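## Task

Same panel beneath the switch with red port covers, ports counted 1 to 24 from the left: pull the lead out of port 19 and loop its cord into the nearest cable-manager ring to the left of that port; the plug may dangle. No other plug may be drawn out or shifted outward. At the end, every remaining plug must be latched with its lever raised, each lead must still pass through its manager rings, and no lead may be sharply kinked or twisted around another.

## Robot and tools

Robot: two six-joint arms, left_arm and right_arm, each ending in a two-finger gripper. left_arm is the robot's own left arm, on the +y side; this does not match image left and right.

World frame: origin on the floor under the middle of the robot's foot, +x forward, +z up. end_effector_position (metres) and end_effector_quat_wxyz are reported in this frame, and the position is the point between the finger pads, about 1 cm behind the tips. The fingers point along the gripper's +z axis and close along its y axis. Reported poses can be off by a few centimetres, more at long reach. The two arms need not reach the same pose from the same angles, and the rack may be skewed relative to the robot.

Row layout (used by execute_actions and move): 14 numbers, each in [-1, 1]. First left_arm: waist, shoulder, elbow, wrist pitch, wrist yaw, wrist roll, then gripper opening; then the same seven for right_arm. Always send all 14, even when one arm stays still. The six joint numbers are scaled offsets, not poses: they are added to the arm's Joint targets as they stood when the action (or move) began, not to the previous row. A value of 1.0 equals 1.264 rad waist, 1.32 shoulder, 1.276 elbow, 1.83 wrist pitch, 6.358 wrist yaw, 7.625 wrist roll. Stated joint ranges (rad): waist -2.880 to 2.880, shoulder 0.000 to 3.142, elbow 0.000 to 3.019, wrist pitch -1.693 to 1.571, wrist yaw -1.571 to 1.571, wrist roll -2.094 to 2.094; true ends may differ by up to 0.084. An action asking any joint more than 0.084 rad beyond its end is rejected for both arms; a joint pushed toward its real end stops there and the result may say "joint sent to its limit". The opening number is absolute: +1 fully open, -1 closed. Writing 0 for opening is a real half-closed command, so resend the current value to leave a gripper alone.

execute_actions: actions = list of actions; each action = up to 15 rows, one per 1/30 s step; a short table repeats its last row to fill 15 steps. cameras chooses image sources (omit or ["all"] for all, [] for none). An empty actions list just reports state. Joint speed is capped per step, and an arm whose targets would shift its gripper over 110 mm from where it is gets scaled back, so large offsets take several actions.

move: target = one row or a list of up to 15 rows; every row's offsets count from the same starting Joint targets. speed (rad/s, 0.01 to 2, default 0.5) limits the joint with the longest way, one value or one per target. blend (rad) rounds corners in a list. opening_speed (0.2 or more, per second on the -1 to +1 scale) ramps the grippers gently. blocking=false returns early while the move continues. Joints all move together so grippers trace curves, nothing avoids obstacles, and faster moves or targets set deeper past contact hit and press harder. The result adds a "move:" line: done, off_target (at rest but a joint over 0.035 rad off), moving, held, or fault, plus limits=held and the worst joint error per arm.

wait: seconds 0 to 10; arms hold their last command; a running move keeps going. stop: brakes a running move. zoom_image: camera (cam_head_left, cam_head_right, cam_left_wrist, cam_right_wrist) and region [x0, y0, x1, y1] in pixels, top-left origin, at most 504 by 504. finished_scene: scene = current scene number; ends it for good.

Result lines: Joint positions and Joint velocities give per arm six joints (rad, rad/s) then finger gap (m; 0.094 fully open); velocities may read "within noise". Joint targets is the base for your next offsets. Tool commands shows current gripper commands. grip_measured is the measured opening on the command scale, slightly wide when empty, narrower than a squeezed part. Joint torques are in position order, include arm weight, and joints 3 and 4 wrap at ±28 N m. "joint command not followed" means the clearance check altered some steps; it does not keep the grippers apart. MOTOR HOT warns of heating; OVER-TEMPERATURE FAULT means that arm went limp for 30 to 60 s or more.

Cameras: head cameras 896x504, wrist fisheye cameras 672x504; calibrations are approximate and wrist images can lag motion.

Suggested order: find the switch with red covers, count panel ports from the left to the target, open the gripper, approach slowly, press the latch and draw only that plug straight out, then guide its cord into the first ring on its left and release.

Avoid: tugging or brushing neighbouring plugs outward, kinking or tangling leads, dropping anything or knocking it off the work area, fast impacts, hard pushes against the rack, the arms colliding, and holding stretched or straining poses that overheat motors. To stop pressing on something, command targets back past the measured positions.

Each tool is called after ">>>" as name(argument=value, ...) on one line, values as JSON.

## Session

>>> execute_actions(actions=[])

>>> zoom_image(camera="cam_head_left", region=[200, 10, 390, 140])

>>> zoom_image(camera="cam_head_left", region=[370, 10, 560, 140])

>>> zoom_image(camera="cam_head_right", region=[280, 20, 510, 140])

Scene clock: 0.00 s.
left_arm: end_effector_position=(+0.6666, -0.1237, +1.0435) grip_measured=+1.000 end_effector_quat_wxyz=(+0.256, -0.383, +0.878, +0.129) | right_arm: end_effector_position=(+0.6066, -0.4755, +1.0561) grip_measured=+1.000 end_effector_quat_wxyz=(+0.222, +0.811, +0.460, -0.286)
Joint positions: left_arm=[0.252 3.015 2.001 1.193 -1.387 0.121 0.094] | right_arm=[-0.952 1.782 0.926 0.221 1.259 1.707 0.094]
Joint velocities: within noise
Joint torques (N m): no reading
Heat: left arm: hottest shoulder 31 °C; right arm: hottest elbow 34 °C.
Joint targets: left_arm=[0.246 3.012 2.006 1.196 -1.387 0.121] | right_arm=[-0.951 1.779 0.922 0.222 1.260 1.707]
Tool commands: left_gripper/opening=+1.0 right_gripper/opening=+1.0
camera_calibration:
cam_left_wrist: T_world_to_cam=[[0.739761, -0.672324, -0.0270957, -0.546154], [-0.670392, -0.739892, 0.0559892, 0.299063], [-0.0576908, -0.0232539, -0.998064, 1.1994], [0, 0, 0, 1]] pos_world=[0.673707, -0.118027, 1.16554]
cam_right_wrist: T_world_to_cam=[[-0.881086, 0.466936, -0.0752214, 0.832761], [0.472596, 0.875416, -0.101487, 0.239468], [0.0184621, -0.124968, -0.991989, 1.09998], [0, 0, 0, 1]] pos_world=[0.600255, -0.461018, 1.17811]

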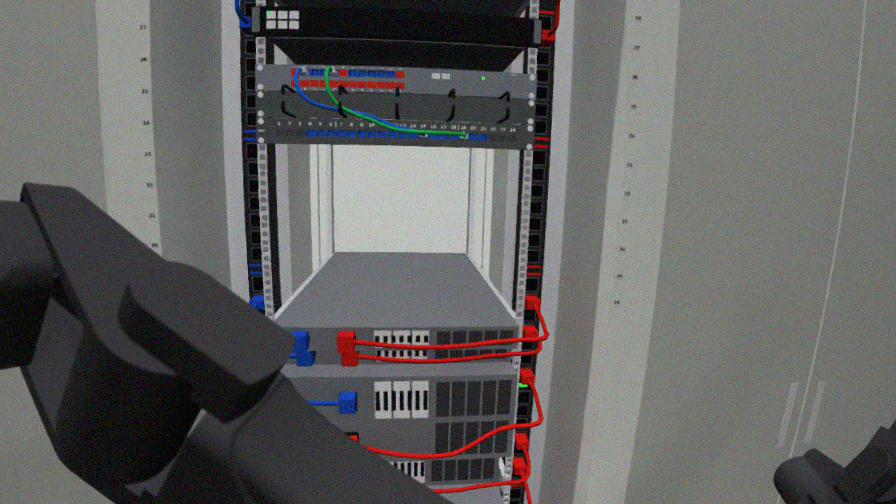

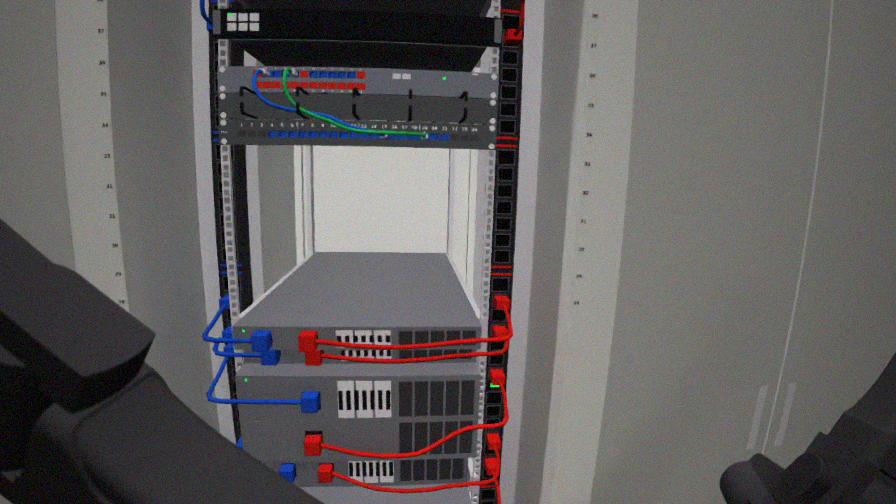

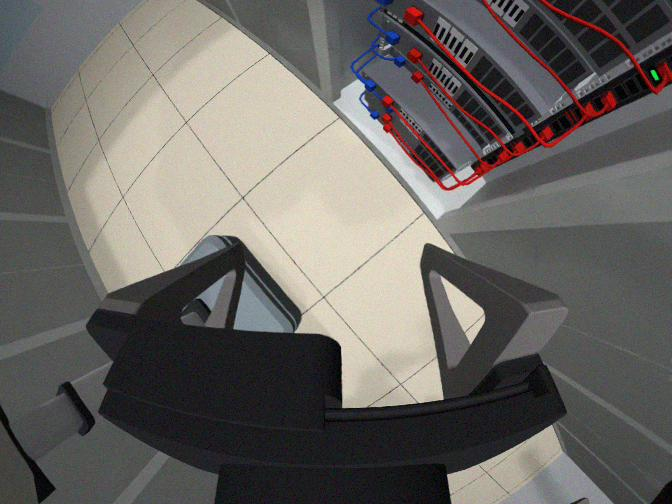

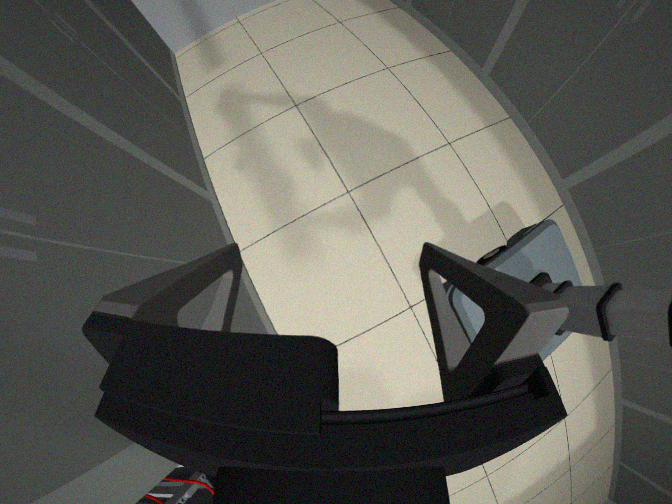

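Scaled by 2.653 from the camera's 896x504 image, which has a finer 1280x720 frame.

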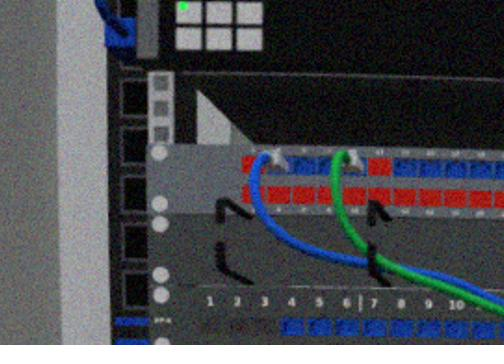

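Scaled by 2.653 from the camera's 896x504 image, which has a finer 1280x720 frame.

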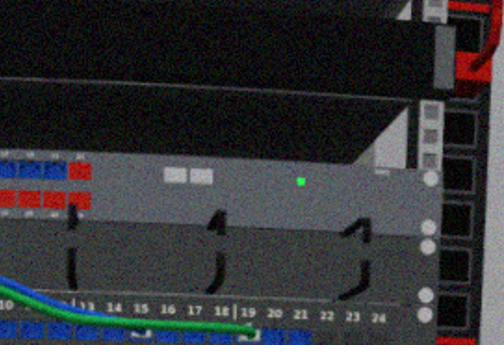

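Scaled by 2.191 from the camera's 896x504 image, which has a finer 1280x720 frame.

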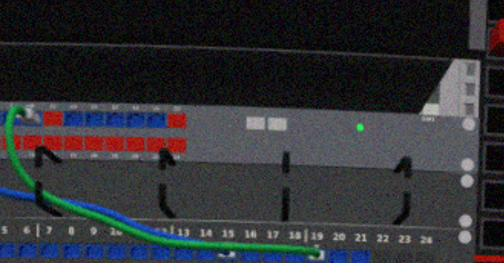

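>>> move(target=[[0.5617,-0.6909,-0.6708,-0.0087,0.0939,0.0113,1,0,0,0,0,0,0,1],[0.5617,-0.6909,-0.6708,-0.0087,0.0939,0.0113,1,0.769,0.1515,0.3699,0.6027,-0.1357,-0.1726,0.2]], speed=0.8, blend=0.2)

>>> zoom_image(camera="cam_right_wrist", region=[180, 0, 480, 250])

Scene clock: 6.50 s.
left_arm: end_effector_position=(+0.7597, +0.4365, +0.9803) grip_measured=+1.000 end_effector_quat_wxyz=(+0.287, -0.345, +0.867, +0.215) | right_arm: end_effector_position=(+0.9761, -0.0623, +1.5977) grip_measured=+0.202 end_effector_quat_wxyz=(+0.488, +0.498, +0.502, +0.512)
Joint positions: left_arm=[0.948 2.107 1.158 1.187 -0.791 0.199 0.094] | right_arm=[0.023 1.962 1.37 1.314 0.396 0.406 0.056]
Joint velocities: within noise
Joint torques (N m): left_arm=[-9.35 -13.68 -1.74 1.2 0.02 0.1] | right_arm=[14.1 -8.12 6.34 1.63 -0.59 -0.14]
Heat: left arm: hottest shoulder 31 °C; right arm: hottest elbow 34 °C.
Joint targets: left_arm=[0.956 2.100 1.150 1.180 -0.790 0.207] | right_arm=[0.021 1.979 1.394 1.325 0.397 0.391]
move: done
camera_calibration:
cam_left_wrist: T_world_to_cam=[[0.723155, -0.669181, -0.171007, -0.0878219], [-0.68698, -0.722495, -0.0778468, 0.91571], [-0.071458, 0.173773, -0.98219, 1.06356], [0, 0, 0, 1]] pos_world=[0.768583, 0.418009, 1.10088]
cam_right_wrist: T_world_to_cam=[[-0.00834042, -0.00472767, -0.999954, 1.60224], [-0.615136, 0.78842, 0.00140317, 0.650008], [0.788377, 0.61512, -0.00948391, -0.593166], [0, 0, 0, 1]] pos_world=[0.880845, -0.140036, 1.59563]

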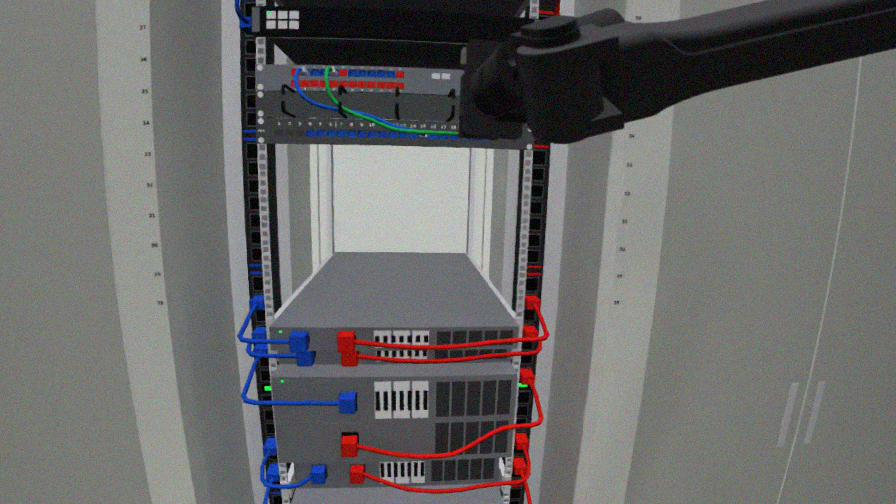

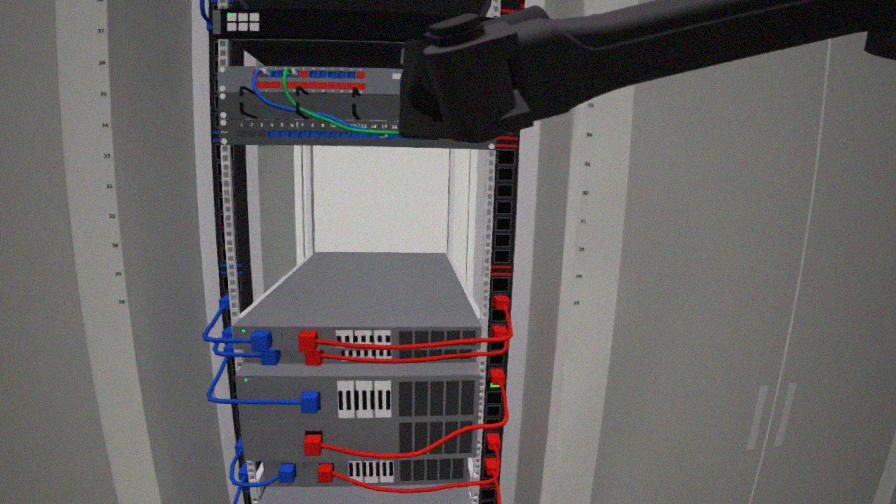

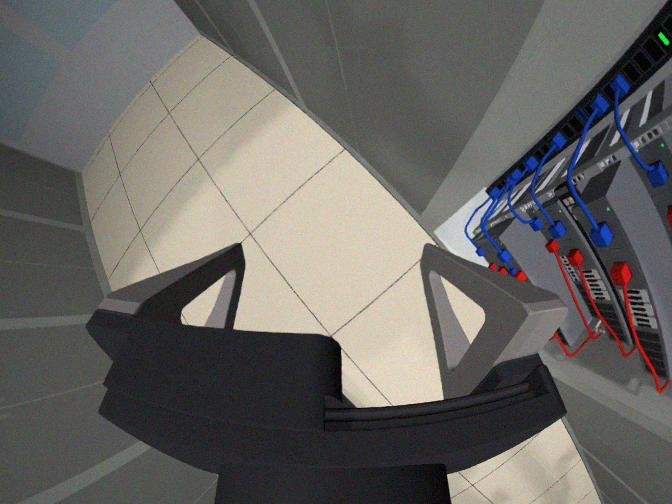

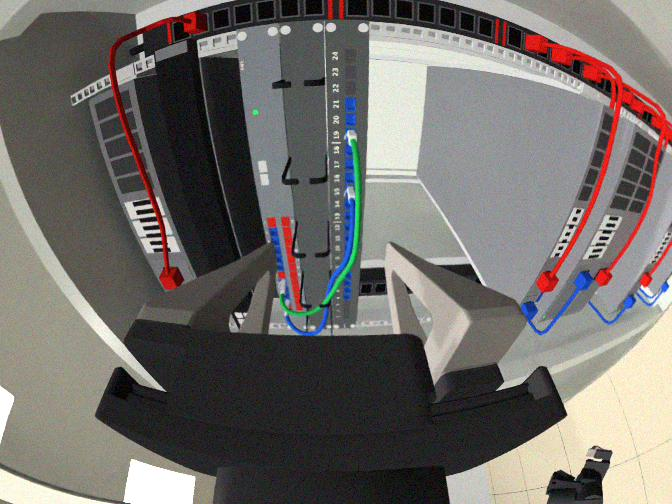

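Scaled by 1.680 from the camera's 672x504 image, which has a finer 960x720 frame.

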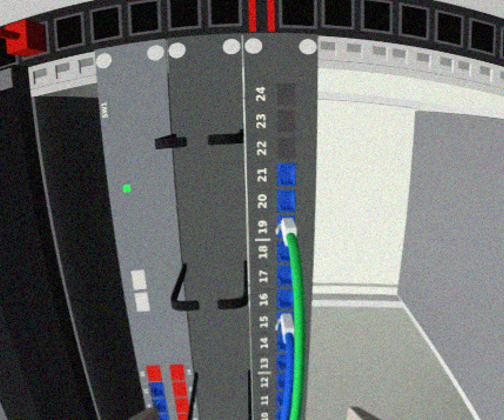

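>>> move(target=[0,0,0,0,0,0,1,-0.1068,0.0205,0.2155,-0.1967,-0.0198,0.0153,-0.2], speed=0.3, cameras=["cam_right_wrist"])

>>> zoom_image(camera="cam_right_wrist", region=[200, 80, 460, 305])

Scene clock: 10.03 s.
left_arm: end_effector_position=(+0.7597, +0.4365, +0.9803) grip_measured=+1.000 end_effector_quat_wxyz=(+0.287, -0.345, +0.867, +0.215) | right_arm: end_effector_position=(+1.0845, -0.0791, +1.5728) grip_measured=-0.198 end_effector_quat_wxyz=(+0.472, +0.475, +0.523, +0.527)
Joint positions: left_arm=[0.948 2.107 1.158 1.187 -0.791 0.2 0.094] | right_arm=[-0.091 1.988 1.642 0.972 0.273 0.493 0.038]
Joint velocities: within noise
Joint torques (N m): left_arm=[-9.35 -13.63 -1.76 1.18 0.03 0.1] | right_arm=[14.15 -9.7 7.01 1.21 -0.68 0.16]
Heat: left arm: hottest shoulder 31 °C; right arm: hottest elbow 34 °C.
Joint targets: left_arm=[0.956 2.100 1.150 1.180 -0.790 0.207] | right_arm=[-0.114 2.006 1.669 0.965 0.271 0.508]
move: done
camera_calibration:
cam_right_wrist: T_world_to_cam=[[-0.0042594, -0.0171716, -0.999843, 1.57263], [-0.672419, 0.740105, -0.00984623, 0.805957], [0.740158, 0.672272, -0.0146989, -0.603453], [0, 0, 0, 1]] pos_world=[0.995291, -0.163803, 1.57144]
Images, in order (width x height): cam_right_wrist 672x504.

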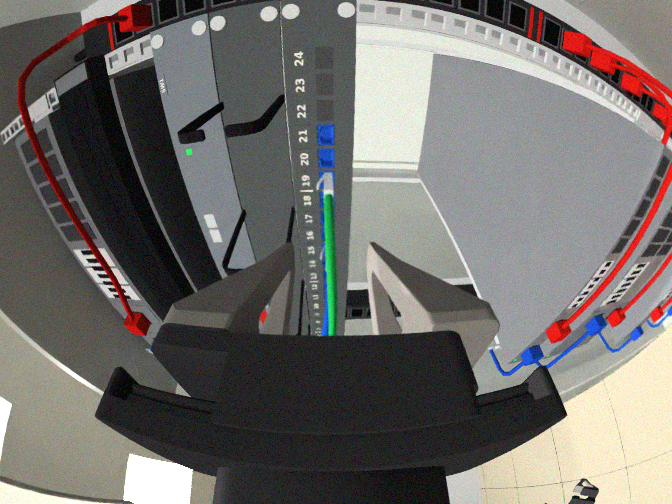

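Scaled by 1.938 from the camera's 672x504 image, which has a finer 960x720 frame.

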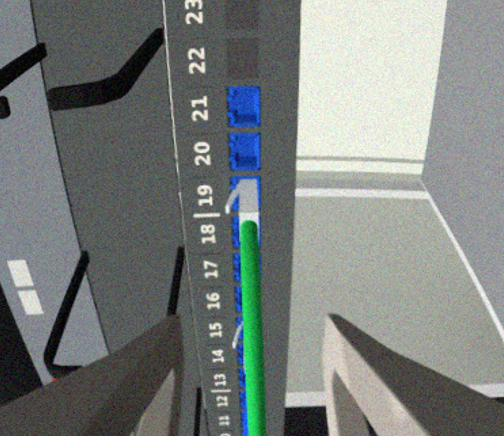

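>>> move(target=[0,0,0,0,0,0,1,-0.0125,0.0485,0.1356,-0.0623,-0.0028,0.0017,-0.2], speed=0.2, cameras=["cam_right_wrist"])

>>> zoom_image(camera="cam_right_wrist", region=[230, 120, 450, 300])

Scene clock: 12.67 s.
left_arm: end_effector_position=(+0.7597, +0.4365, +0.9803) grip_measured=+1.000 end_effector_quat_wxyz=(+0.287, -0.345, +0.867, +0.215) | right_arm: end_effector_position=(+1.1237, -0.0718, +1.5781) grip_measured=-0.198 end_effector_quat_wxyz=(+0.469, +0.472, +0.522, +0.533)
Joint positions: left_arm=[0.948 2.107 1.158 1.187 -0.791 0.2 0.094] | right_arm=[-0.101 2.051 1.81 0.858 0.255 0.506 0.038]
Joint velocities: within noise
Joint torques (N m): left_arm=[-9.29 -13.68 -1.76 1.2 0.03 0.1] | right_arm=[14.15 -9.52 7.66 1.03 -0.66 0.21]
Heat: left arm: hottest shoulder 31 °C; right arm: hottest elbow 34 °C.
Joint targets: left_arm=[0.956 2.100 1.150 1.180 -0.790 0.207] | right_arm=[-0.130 2.070 1.842 0.851 0.253 0.521]
move: done
camera_calibration:
cam_right_wrist: T_world_to_cam=[[0.000936688, -0.0109637, -0.999939, 1.57293], [-0.680477, 0.732718, -0.00867125, 0.833659], [0.732769, 0.680444, -0.00677424, -0.640962], [0, 0, 0, 1]] pos_world=[1.03549, -0.157453, 1.57572]
Images, in order (width x height): cam_right_wrist 672x504.

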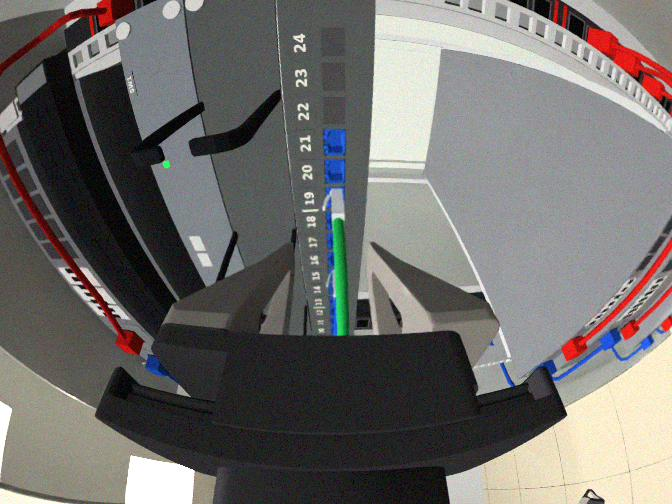

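Scaled by 2.291 from the camera's 672x504 image, which has a finer 960x720 frame.

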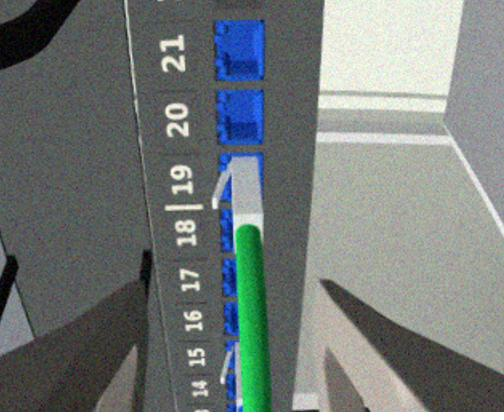

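>>> move(target=[[0,0,0,0,0,0,1,0.0127,-0.0485,-0.1356,0.0623,0.0028,-0.0017,-0.2],[0,0,0,0,0,0,1,0.0127,-0.0485,-0.1356,0.0623,0.0028,0.2018,-0.2]], speed=[0.3,0.9], blend=0.05, cameras=["cam_right_wrist"])

>>> zoom_image(camera="cam_right_wrist", region=[230, 150, 450, 310])

Scene clock: 17.33 s.
left_arm: end_effector_position=(+0.7597, +0.4365, +0.9803) grip_measured=+1.000 end_effector_quat_wxyz=(+0.287, -0.345, +0.867, +0.215) | right_arm: end_effector_position=(+1.0852, -0.0627, +1.5568) grip_measured=-0.198 end_effector_quat_wxyz=(-0.035, +0.710, +0.053, +0.701)
Joint positions: left_arm=[0.948 2.107 1.158 1.187 -0.791 0.2 0.094] | right_arm=[-0.101 2.023 1.666 0.953 0.269 2.044 0.038]
Joint velocities: within noise
Joint torques (N m): left_arm=[-9.35 -13.68 -1.77 1.2 0.03 0.1] | right_arm=[15.09 -12.63 5.15 1.94 -0.54 0.31]
Heat: left arm: hottest shoulder 31 °C; right arm: hottest elbow 35 °C.
Joint targets: left_arm=[0.956 2.100 1.150 1.180 -0.790 0.207] | right_arm=[-0.114 2.006 1.669 0.965 0.271 2.060]
move: done
camera_calibration:
cam_right_wrist: T_world_to_cam=[[-0.133241, 0.989874, -0.0489509, 0.27967], [-0.58131, -0.0380527, 0.812792, -0.634161], [0.802699, 0.136753, 0.580494, -1.64332], [0, 0, 0, 1]] pos_world=[0.987712, -0.0762403, 1.48307]
Images, in order (width x height): cam_right_wrist 672x504.

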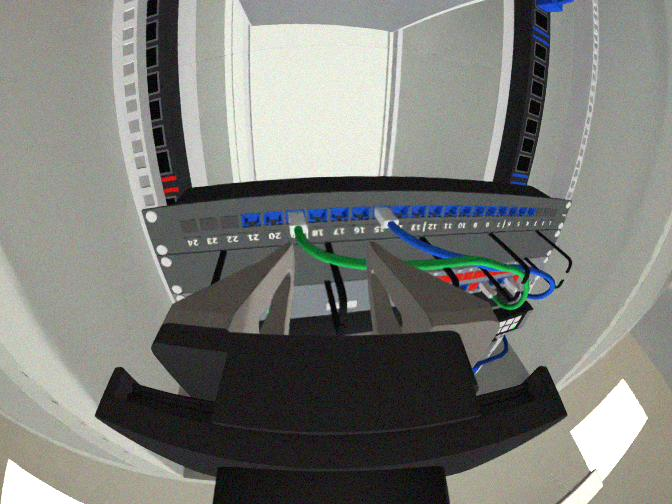

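Scaled by 2.291 from the camera's 672x504 image, which has a finer 960x720 frame.

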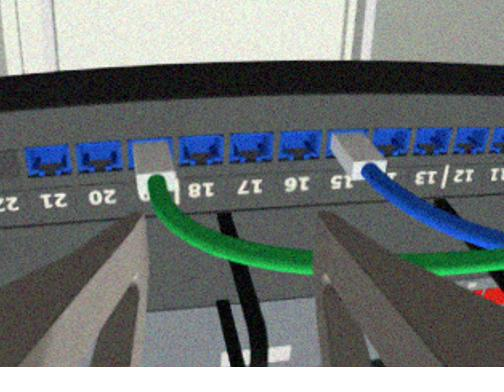

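>>> move(target=[[0,0,0,0,0,0,1,0,0,0,0,0,-0.2049,-0.2],[0,0,0,0,0,0,1,-0.019,0.0386,0.1207,-0.0607,-0.0039,-0.2049,-0.35]], speed=[0.9,0.2], cameras=["cam_right_wrist"])

>>> zoom_image(camera="cam_right_wrist", region=[230, 130, 450, 310])

Scene clock: 22.37 s.
left_arm: end_effector_position=(+0.7597, +0.4365, +0.9803) grip_measured=+1.000 end_effector_quat_wxyz=(+0.287, -0.345, +0.867, +0.215) | right_arm: end_effector_position=(+1.1231, -0.0770, +1.5734) grip_measured=-0.348 end_effector_quat_wxyz=(+0.469, +0.472, +0.523, +0.533)
Joint positions: left_arm=[0.948 2.107 1.158 1.187 -0.791 0.2 0.094] | right_arm=[-0.11 2.04 1.794 0.861 0.248 0.512 0.031]
Joint velocities: within noise
Joint torques (N m): left_arm=[-9.29 -13.68 -1.76 1.2 0.03 0.09] | right_arm=[14.04 -10.75 7.45 1.14 -0.63 -0.14]
Heat: left arm: hottest shoulder 31 °C; right arm: hottest elbow 35 °C.
Joint targets: left_arm=[0.956 2.100 1.150 1.180 -0.790 0.207] | right_arm=[-0.138 2.057 1.823 0.854 0.246 0.497]
move: done
camera_calibration:
cam_right_wrist: T_world_to_cam=[[0.000381986, -0.0108861, -0.999941, 1.56885], [-0.681365, 0.731897, -0.00822829, 0.837285], [0.731943, 0.681328, -0.00713786, -0.635425], [0, 0, 0, 1]] pos_world=[1.03499, -0.162795, 1.57111]
Images, in order (width x height): cam_right_wrist 672x504.

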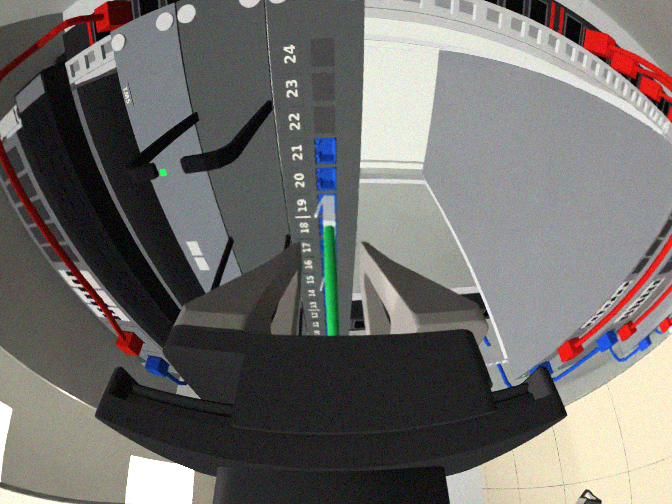

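Scaled by 2.291 from the camera's 672x504 image, which has a finer 960x720 frame.

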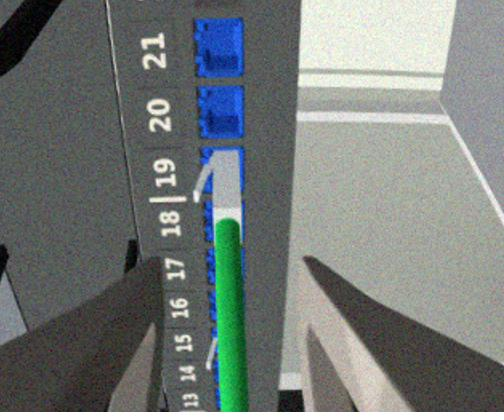

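>>> move(target=[0,0,0,0,0,0,1,-0.0063,0.0371,0.1066,-0.0454,-0.0006,0,-0.4], speed=0.12, cameras=["cam_right_wrist"])

>>> zoom_image(camera="cam_right_wrist", region=[230, 150, 450, 315])

Scene clock: 24.17 s.
left_arm: end_effector_position=(+0.7597, +0.4365, +0.9803) grip_measured=+1.000 end_effector_quat_wxyz=(+0.287, -0.345, +0.867, +0.215) | right_arm: end_effector_position=(+1.1521, -0.0772, +1.5792) grip_measured=-0.398 end_effector_quat_wxyz=(+0.470, +0.472, +0.522, +0.532)
Joint positions: left_arm=[0.948 2.107 1.158 1.187 -0.791 0.2 0.094] | right_arm=[-0.115 2.087 1.925 0.778 0.245 0.512 0.028]
Joint velocities: within noise
Joint torques (N m): left_arm=[-9.35 -13.68 -1.76 1.2 0.03 0.09] | right_arm=[14.51 -11.05 7.92 1.17 -0.65 -0.15]
Heat: left arm: hottest waist 31 °C; right arm: hottest elbow 35 °C.
Joint targets: left_arm=[0.956 2.100 1.150 1.180 -0.790 0.207] | right_arm=[-0.145 2.106 1.959 0.771 0.242 0.497]
move: done
camera_calibration:
cam_right_wrist: T_world_to_cam=[[0.00122307, -0.0132125, -0.999912, 1.57344], [-0.679106, 0.733965, -0.010529, 0.858365], [0.734039, 0.679059, -0.00807499, -0.657593], [0, 0, 0, 1]] pos_world=[1.0637, -0.162676, 1.57703]
Images, in order (width x height): cam_right_wrist 672x504.

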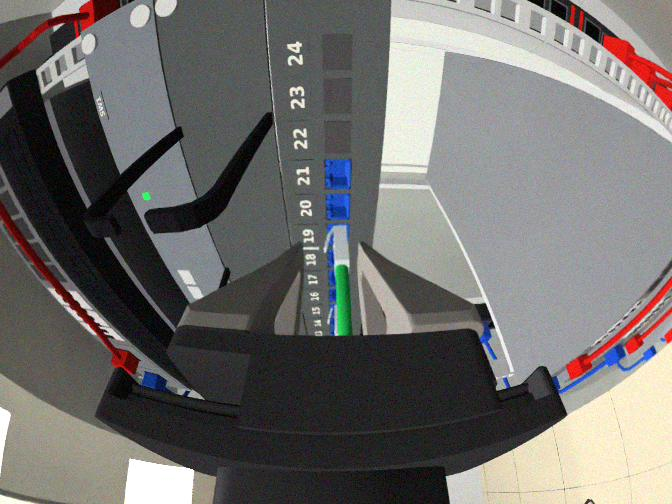

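Scaled by 2.291 from the camera's 672x504 image, which has a finer 960x720 frame.

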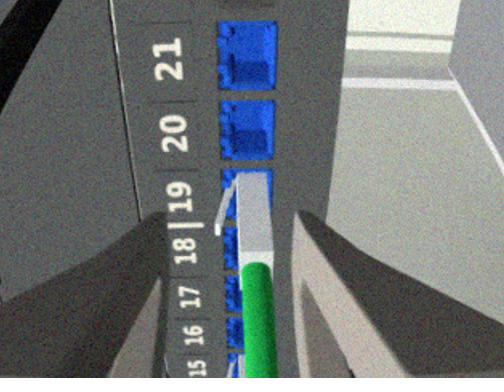

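>>> move(target=[0,0,0,0,0,0,1,-0.0064,0.0096,0.0176,-0.0060,-0.0009,0,-0.5], speed=0.1, cameras=["cam_right_wrist"])

>>> zoom_image(camera="cam_right_wrist", region=[230, 150, 450, 315])

Scene clock: 25.83 s.
left_arm: end_effector_position=(+0.7597, +0.4365, +0.9803) grip_measured=+1.000 end_effector_quat_wxyz=(+0.287, -0.345, +0.867, +0.215) | right_arm: end_effector_position=(+1.1571, -0.0770, +1.5725) grip_measured=-0.498 end_effector_quat_wxyz=(+0.471, +0.471, +0.525, +0.530)
Joint positions: left_arm=[0.948 2.107 1.158 1.187 -0.791 0.2 0.094] | right_arm=[-0.124 2.1 1.947 0.767 0.239 0.512 0.024]
Joint velocities: within noise
Joint torques (N m): left_arm=[-9.35 -13.68 -1.76 1.2 0.03 0.09] | right_arm=[14.97 -10.7 8.09 1.16 -0.66 -0.14]
Heat: left arm: hottest waist 31 °C; right arm: hottest elbow 35 °C.
Joint targets: left_arm=[0.956 2.100 1.150 1.180 -0.790 0.207] | right_arm=[-0.154 2.118 1.981 0.760 0.236 0.497]
move: done
camera_calibration:
cam_right_wrist: T_world_to_cam=[[-0.000516604, -0.019429, -0.999811, 1.56811], [-0.679185, 0.733835, -0.0139095, 0.86697], [0.733967, 0.67905, -0.013575, -0.652777], [0, 0, 0, 1]] pos_world=[1.06876, -0.162479, 1.57101]
Images, in order (width x height): cam_right_wrist 672x504.

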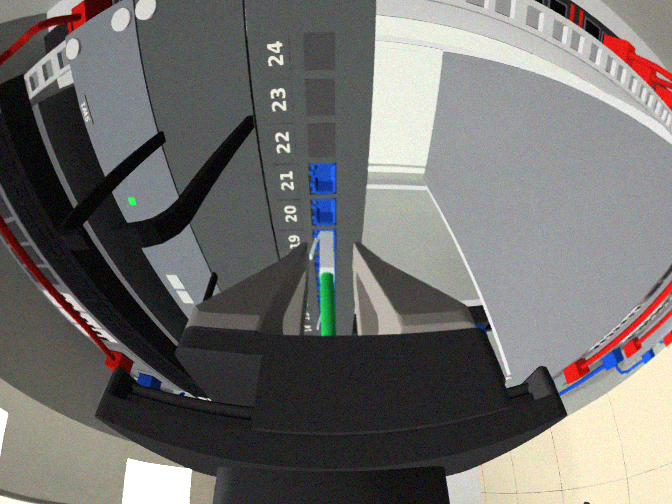

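Scaled by 2.291 from the camera's 672x504 image, which has a finer 960x720 frame.

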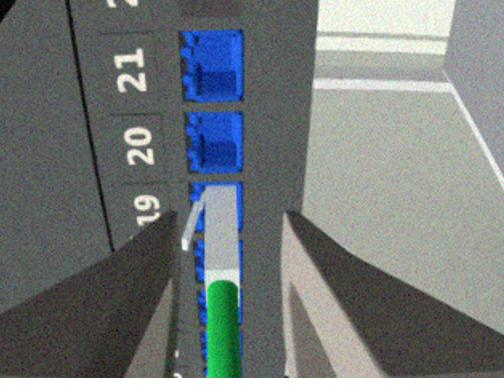

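>>> move(target=[0,0,0,0,0,0,1,0,0,0,0,-0.0026,0,-0.6], speed=0.1, opening_speed=0.3, cameras=["cam_right_wrist"])

>>> zoom_image(camera="cam_right_wrist", region=[230, 150, 450, 315])

Scene clock: 26.87 s.
left_arm: end_effector_position=(+0.7597, +0.4365, +0.9803) grip_measured=+1.000 end_effector_quat_wxyz=(+0.287, -0.345, +0.867, +0.215) | right_arm: end_effector_position=(+1.1569, -0.0755, +1.5750) grip_measured=-0.598 end_effector_quat_wxyz=(+0.472, +0.466, +0.523, +0.536)
Joint positions: left_arm=[0.948 2.107 1.158 1.187 -0.791 0.2 0.094] | right_arm=[-0.124 2.1 1.947 0.766 0.222 0.512 0.019]
Joint velocities: within noise
Joint torques (N m): left_arm=[-9.35 -13.63 -1.76 1.2 0.03 0.09] | right_arm=[14.68 -11.22 8.14 1.16 -0.66 -0.13]
Heat: left arm: hottest waist 31 °C; right arm: hottest elbow 35 °C.
Joint targets: left_arm=[0.956 2.100 1.150 1.180 -0.790 0.207] | right_arm=[-0.154 2.118 1.981 0.760 0.220 0.497]
move: done
camera_calibration:
cam_right_wrist: T_world_to_cam=[[0.0140574, -0.0178848, -0.999741, 1.55376], [-0.685114, 0.728084, -0.0226584, 0.885994], [0.7283, 0.685255, -0.00201816, -0.664768], [0, 0, 0, 1]] pos_world=[1.06932, -0.161753, 1.57209]
Images, in order (width x height): cam_right_wrist 672x504.

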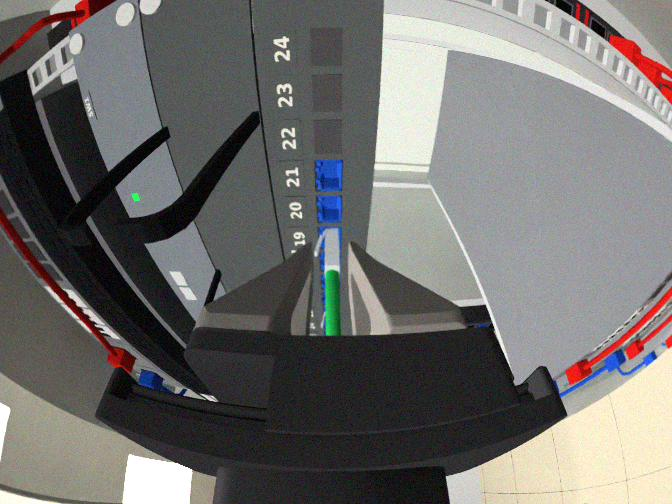

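Scaled by 2.291 from the camera's 672x504 image, which has a finer 960x720 frame.

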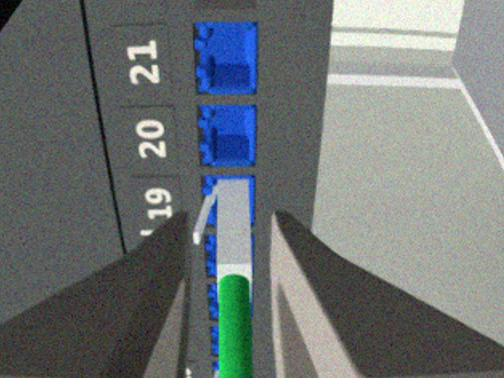

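>>> move(target=[0,0,0,0,0,0,1,0,0,0,0.0142,0.0004,0,-0.7], speed=0.1, opening_speed=0.3, cameras=["cam_right_wrist"])

>>> zoom_image(camera="cam_right_wrist", region=[280, 200, 390, 290])

Scene clock: 28.03 s.
left_arm: end_effector_position=(+0.7597, +0.4365, +0.9803) grip_measured=+1.000 end_effector_quat_wxyz=(+0.287, -0.345, +0.867, +0.215) | right_arm: end_effector_position=(+1.1570, -0.0766, +1.5756) grip_measured=-0.698 end_effector_quat_wxyz=(+0.474, +0.467, +0.520, +0.535)
Joint positions: left_arm=[0.948 2.107 1.158 1.187 -0.791 0.2 0.094] | right_arm=[-0.124 2.1 1.947 0.773 0.222 0.512 0.014]
Joint velocities: within noise
Joint torques (N m): left_arm=[-9.35 -13.63 -1.76 1.18 0.03 0.09] | right_arm=[14.8 -10.75 8.09 2.14 -0.56 -0.15]
Heat: left arm: hottest waist 31 °C; right arm: hottest elbow 35 °C.
Joint targets: left_arm=[0.956 2.100 1.150 1.180 -0.790 0.207] | right_arm=[-0.154 2.119 1.981 0.786 0.222 0.498]
move: done
camera_calibration:
cam_right_wrist: T_world_to_cam=[[0.0166644, -0.0161794, -0.99973, 1.55142], [-0.681274, 0.731661, -0.0231971, 0.883511], [0.731839, 0.681476, 0.00117009, -0.673471], [0, 0, 0, 1]] pos_world=[1.06893, -0.162375, 1.57228]
Images, in order (width x height): cam_right_wrist 672x504.

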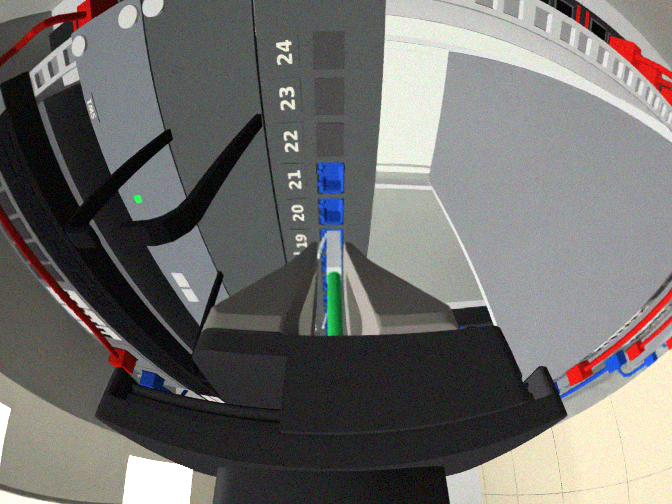

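Scaled by 4.582 from the camera's 672x504 image, which has a finer 960x720 frame.

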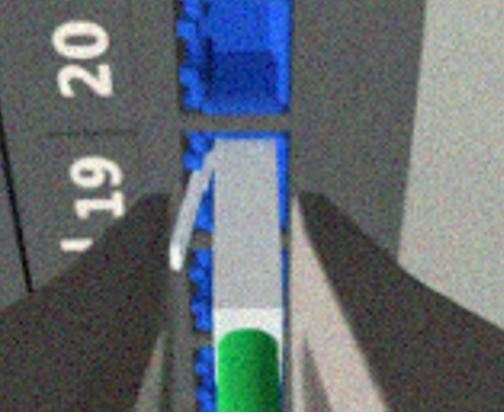

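>>> move(target=[0,0,0,0,0,0,1,0,0,0,0,0,0,-0.86], opening_speed=0.2, cameras=["cam_right_wrist"])

>>> zoom_image(camera="cam_right_wrist", region=[280, 200, 390, 290])

Scene clock: 29.30 s.
left_arm: end_effector_position=(+0.7597, +0.4365, +0.9803) grip_measured=+1.000 end_effector_quat_wxyz=(+0.287, -0.345, +0.867, +0.215) | right_arm: end_effector_position=(+1.1571, -0.0770, +1.5746) grip_measured=-0.855 end_effector_quat_wxyz=(+0.476, +0.466, +0.521, +0.534)
Joint positions: left_arm=[0.948 2.107 1.158 1.187 -0.791 0.2 0.094] | right_arm=[-0.126 2.101 1.947 0.775 0.223 0.508 0.007]
Joint velocities: left_arm=[within noise] | right_arm=[0.005 -0.005 -0.012 -0.007 0.11 0.007 0.009]
Joint torques (N m): left_arm=[-9.35 -13.68 -1.77 1.2 0.03 0.09] | right_arm=[14.97 -11.22 8.16 1.92 -0.58 -0.07]
Heat: left arm: hottest waist 31 °C; right arm: hottest elbow 35 °C.
Joint targets: left_arm=[0.956 2.100 1.150 1.180 -0.790 0.207] | right_arm=[-0.154 2.118 1.981 0.786 0.222 0.497]
move: done
camera_calibration:
cam_right_wrist: T_world_to_cam=[[0.0164003, -0.0203441, -0.999659, 1.55026], [-0.679563, 0.733154, -0.0260693, 0.886552], [0.733434, 0.679758, -0.00180111, -0.670559], [0, 0, 0, 1]] pos_world=[1.06885, -0.162623, 1.57164]
Images, in order (width x height): cam_right_wrist 672x504.

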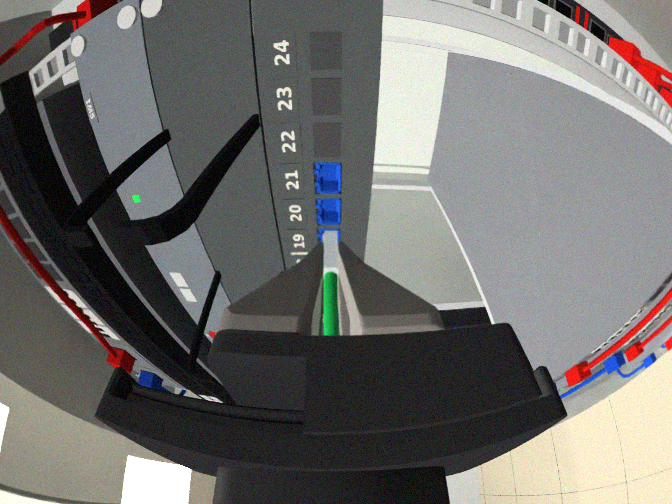

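Scaled by 4.582 from the camera's 672x504 image, which has a finer 960x720 frame.

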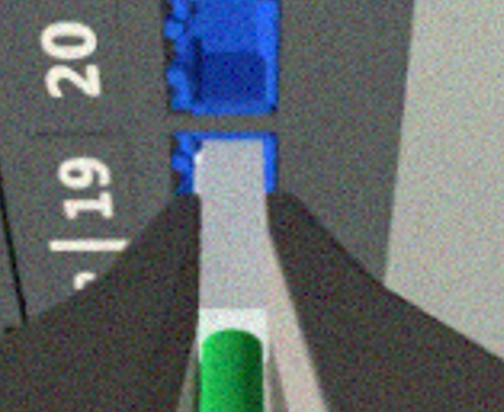

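>>> move(target=[[0,0,0,0,0,0,1,0,0,0,0,0,0,-0.96],[0,0,0,0,0,0,1,0.0427,-0.0652,-0.1309,0.0437,0.0016,0,-0.96]], opening_speed=0.3, speed=0.12, cameras=["cam_right_wrist","cam_head_left","cam_head_right"])

>>> zoom_image(camera="cam_right_wrist", region=[230, 130, 450, 310])

>>> zoom_image(camera="cam_head_left", region=[270, 50, 500, 160])

Scene clock: 32.17 s.
left_arm: end_effector_position=(+0.7597, +0.4365, +0.9803) grip_measured=+1.000 end_effector_quat_wxyz=(+0.287, -0.345, +0.867, +0.215) | right_arm: end_effector_position=(+1.1295, -0.0771, +1.5635) grip_measured=-0.863 end_effector_quat_wxyz=(+0.473, +0.467, +0.525, +0.531)
Joint positions: left_arm=[0.948 2.107 1.158 1.187 -0.791 0.2 0.094] | right_arm=[-0.126 2.056 1.816 0.852 0.231 0.507 0.006]
Joint velocities: within noise
Joint torques (N m): left_arm=[-9.35 -13.68 -1.77 1.2 0.03 0.09] | right_arm=[18.67 -13.92 4.78 2.06 -0.55 -0.12]
Heat: left arm: hottest shoulder 32 °C; right arm: hottest elbow 35 °C.
Joint targets: left_arm=[0.956 2.100 1.150 1.180 -0.790 0.207] | right_arm=[-0.100 2.033 1.814 0.866 0.232 0.497]
move: done
camera_calibration:
cam_right_wrist: T_world_to_cam=[[0.00572292, -0.024359, -0.999687, 1.55148], [-0.68241, 0.730647, -0.02171, 0.863778], [0.730947, 0.682321, -0.0124414, -0.630658], [0, 0, 0, 1]] pos_world=[1.04155, -0.163013, 1.5619]
Images, in order (width x height): cam_head_left 896x504, cam_head_right 896x504, cam_right_wrist 672x504.

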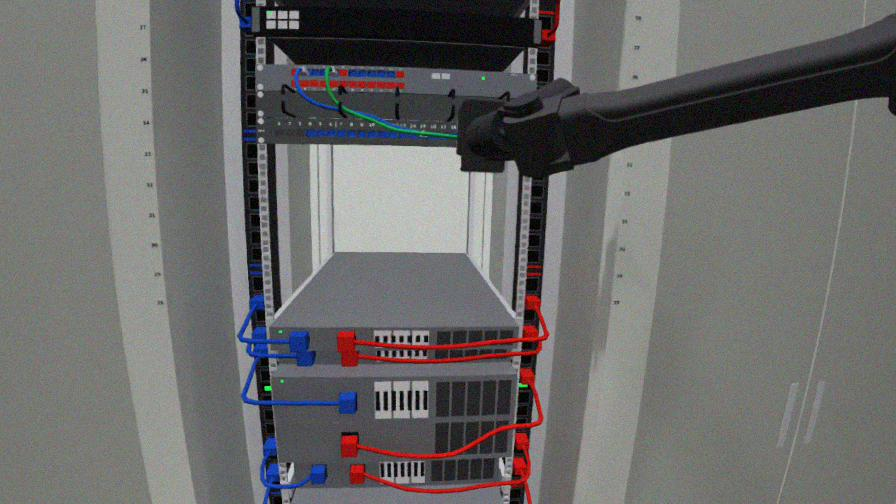

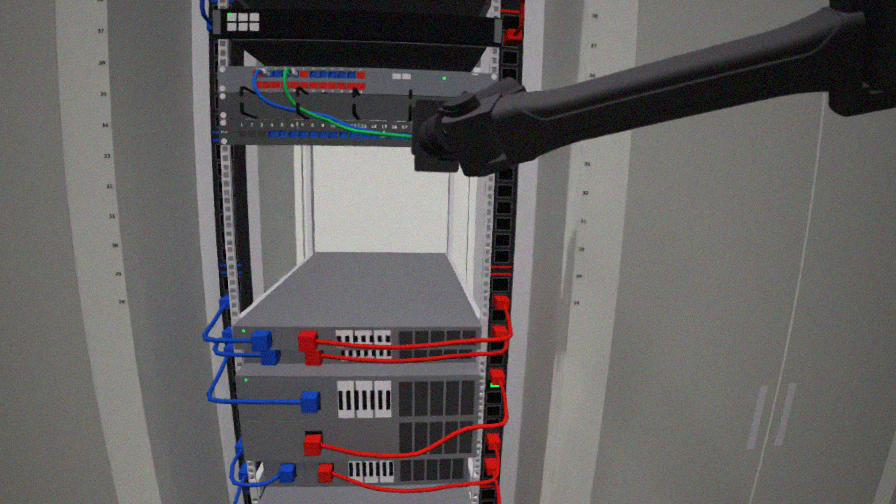

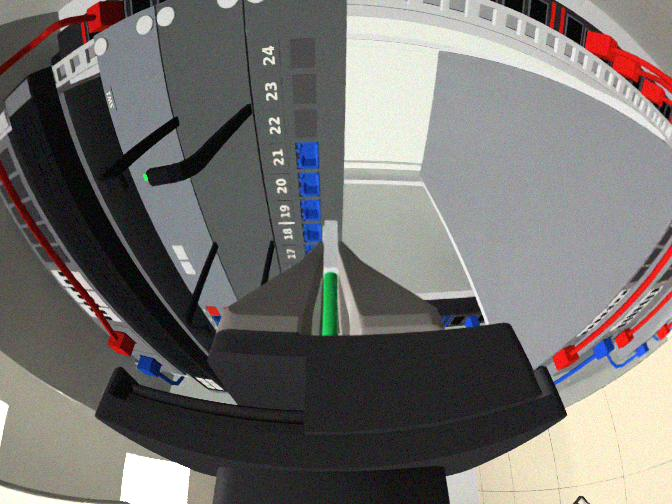

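Scaled by 2.291 from the camera's 672x504 image, which has a finer 960x720 frame.

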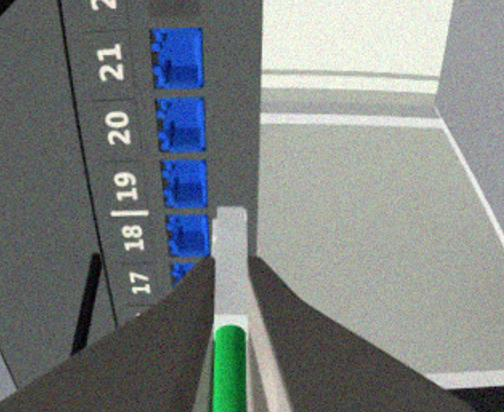

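Scaled by 2.191 from the camera's 896x504 image, which has a finer 1280x720 frame.

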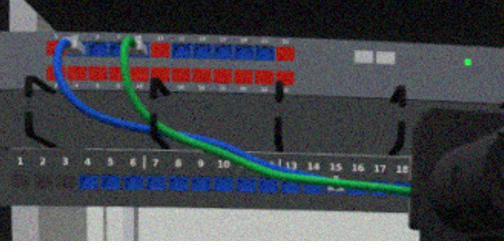

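>>> move(target=[0,0,0,0,0,0,1,0.0657,-0.0356,-0.1387,0.1268,0.019,-0.0096,-0.96], speed=0.15)

>>> zoom_image(camera="cam_head_left", region=[310, 60, 500, 150])

>>> zoom_image(camera="cam_head_right", region=[270, 60, 460, 150])

Scene clock: 39.27 s.
left_arm: end_effector_position=(+0.7597, +0.4365, +0.9803) grip_measured=+1.000 end_effector_quat_wxyz=(+0.287, -0.345, +0.867, +0.215) | right_arm: end_effector_position=(+1.0711, -0.0793, +1.5891) grip_measured=-0.863 end_effector_quat_wxyz=(+0.494, +0.499, +0.504, +0.503)
Joint positions: left_arm=[0.948 2.107 1.158 1.187 -0.791 0.2 0.094] | right_arm=[-0.052 2.01 1.639 1.085 0.352 0.439 0.006]
Joint velocities: within noise
Joint torques (N m): left_arm=[-9.35 -13.68 -1.77 1.2 0.03 0.09] | right_arm=[18.43 -12.57 4.59 1.77 -0.59 -0.16]
Heat: left arm: hottest shoulder 32 °C; right arm: hottest elbow 36 °C.
Joint targets: left_arm=[0.956 2.100 1.150 1.180 -0.790 0.207] | right_arm=[-0.017 1.986 1.637 1.098 0.354 0.424]
move: done
camera_calibration:
cam_left_wrist: T_world_to_cam=[[0.722701, -0.669545, -0.171501, -0.0868343], [-0.687423, -0.722085, -0.0777404, 0.915764], [-0.0717873, 0.174076, -0.982112, 1.0636], [0, 0, 0, 1]] pos_world=[0.768625, 0.417972, 1.10088]
cam_right_wrist: T_world_to_cam=[[-0.0148604, -0.020002, -0.999689, 1.59974], [-0.603883, 0.797043, -0.00697069, 0.723818], [0.796935, 0.603592, -0.0239232, -0.644732], [0, 0, 0, 1]] pos_world=[0.974683, -0.155761, 1.58886]

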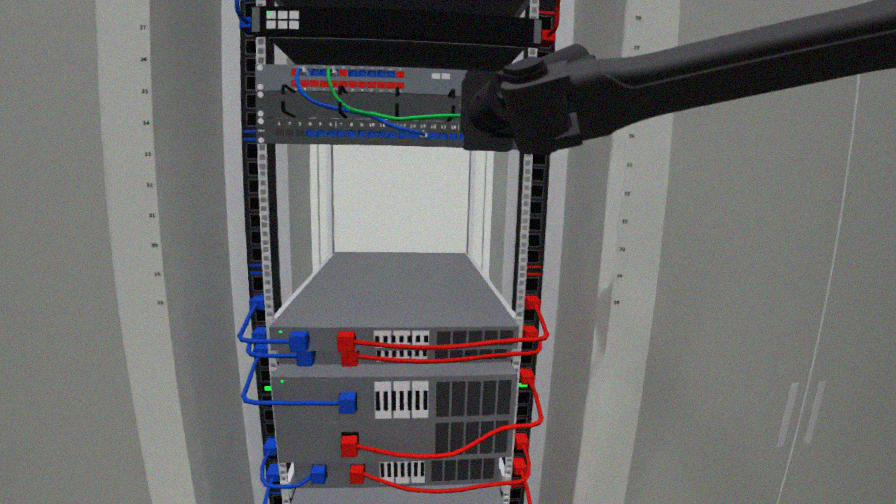

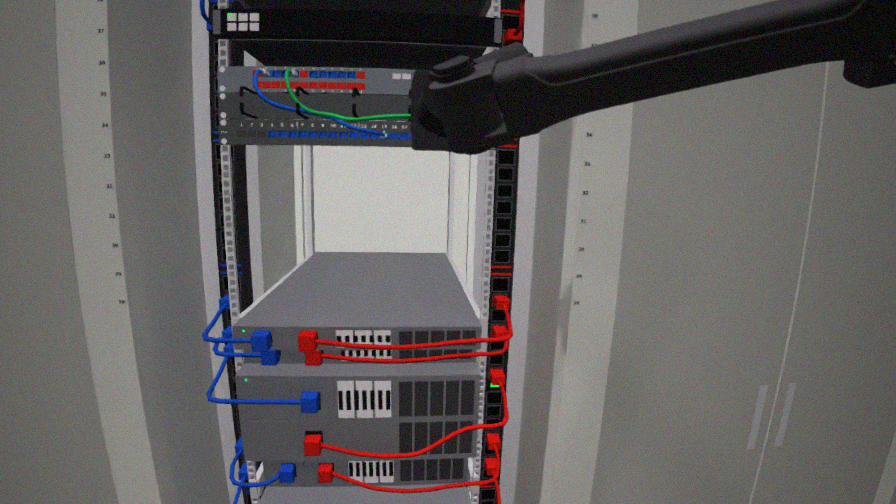

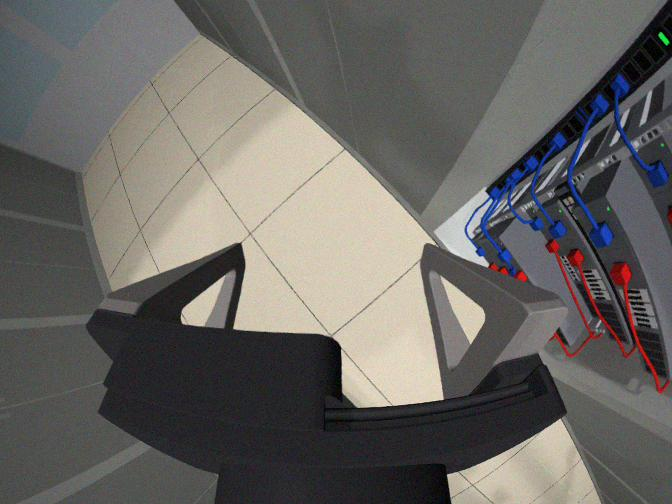

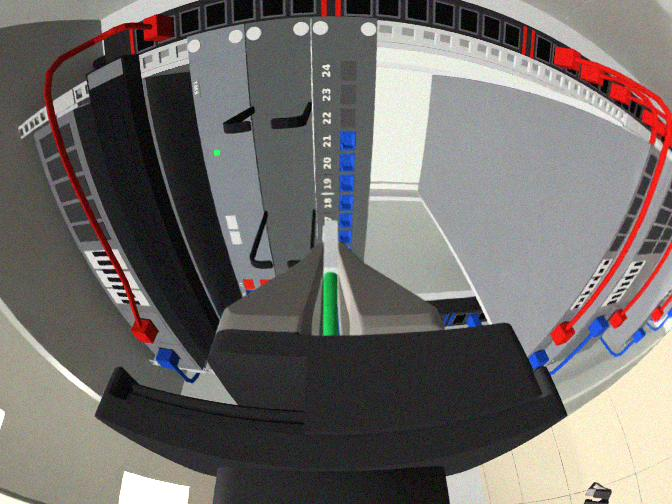

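Scaled by 2.653 from the camera's 896x504 image, which has a finer 1280x720 frame.

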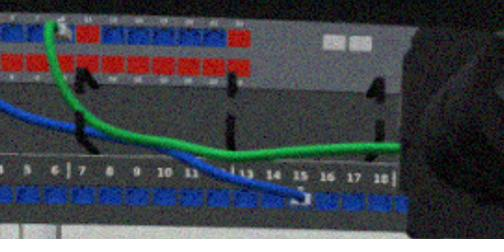

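Scaled by 2.653 from the camera's 896x504 image, which has a finer 1280x720 frame.

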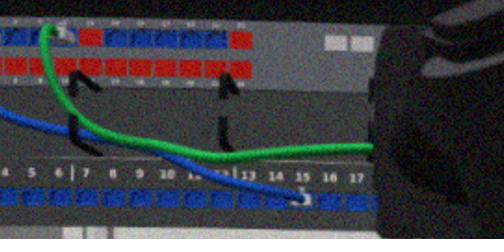

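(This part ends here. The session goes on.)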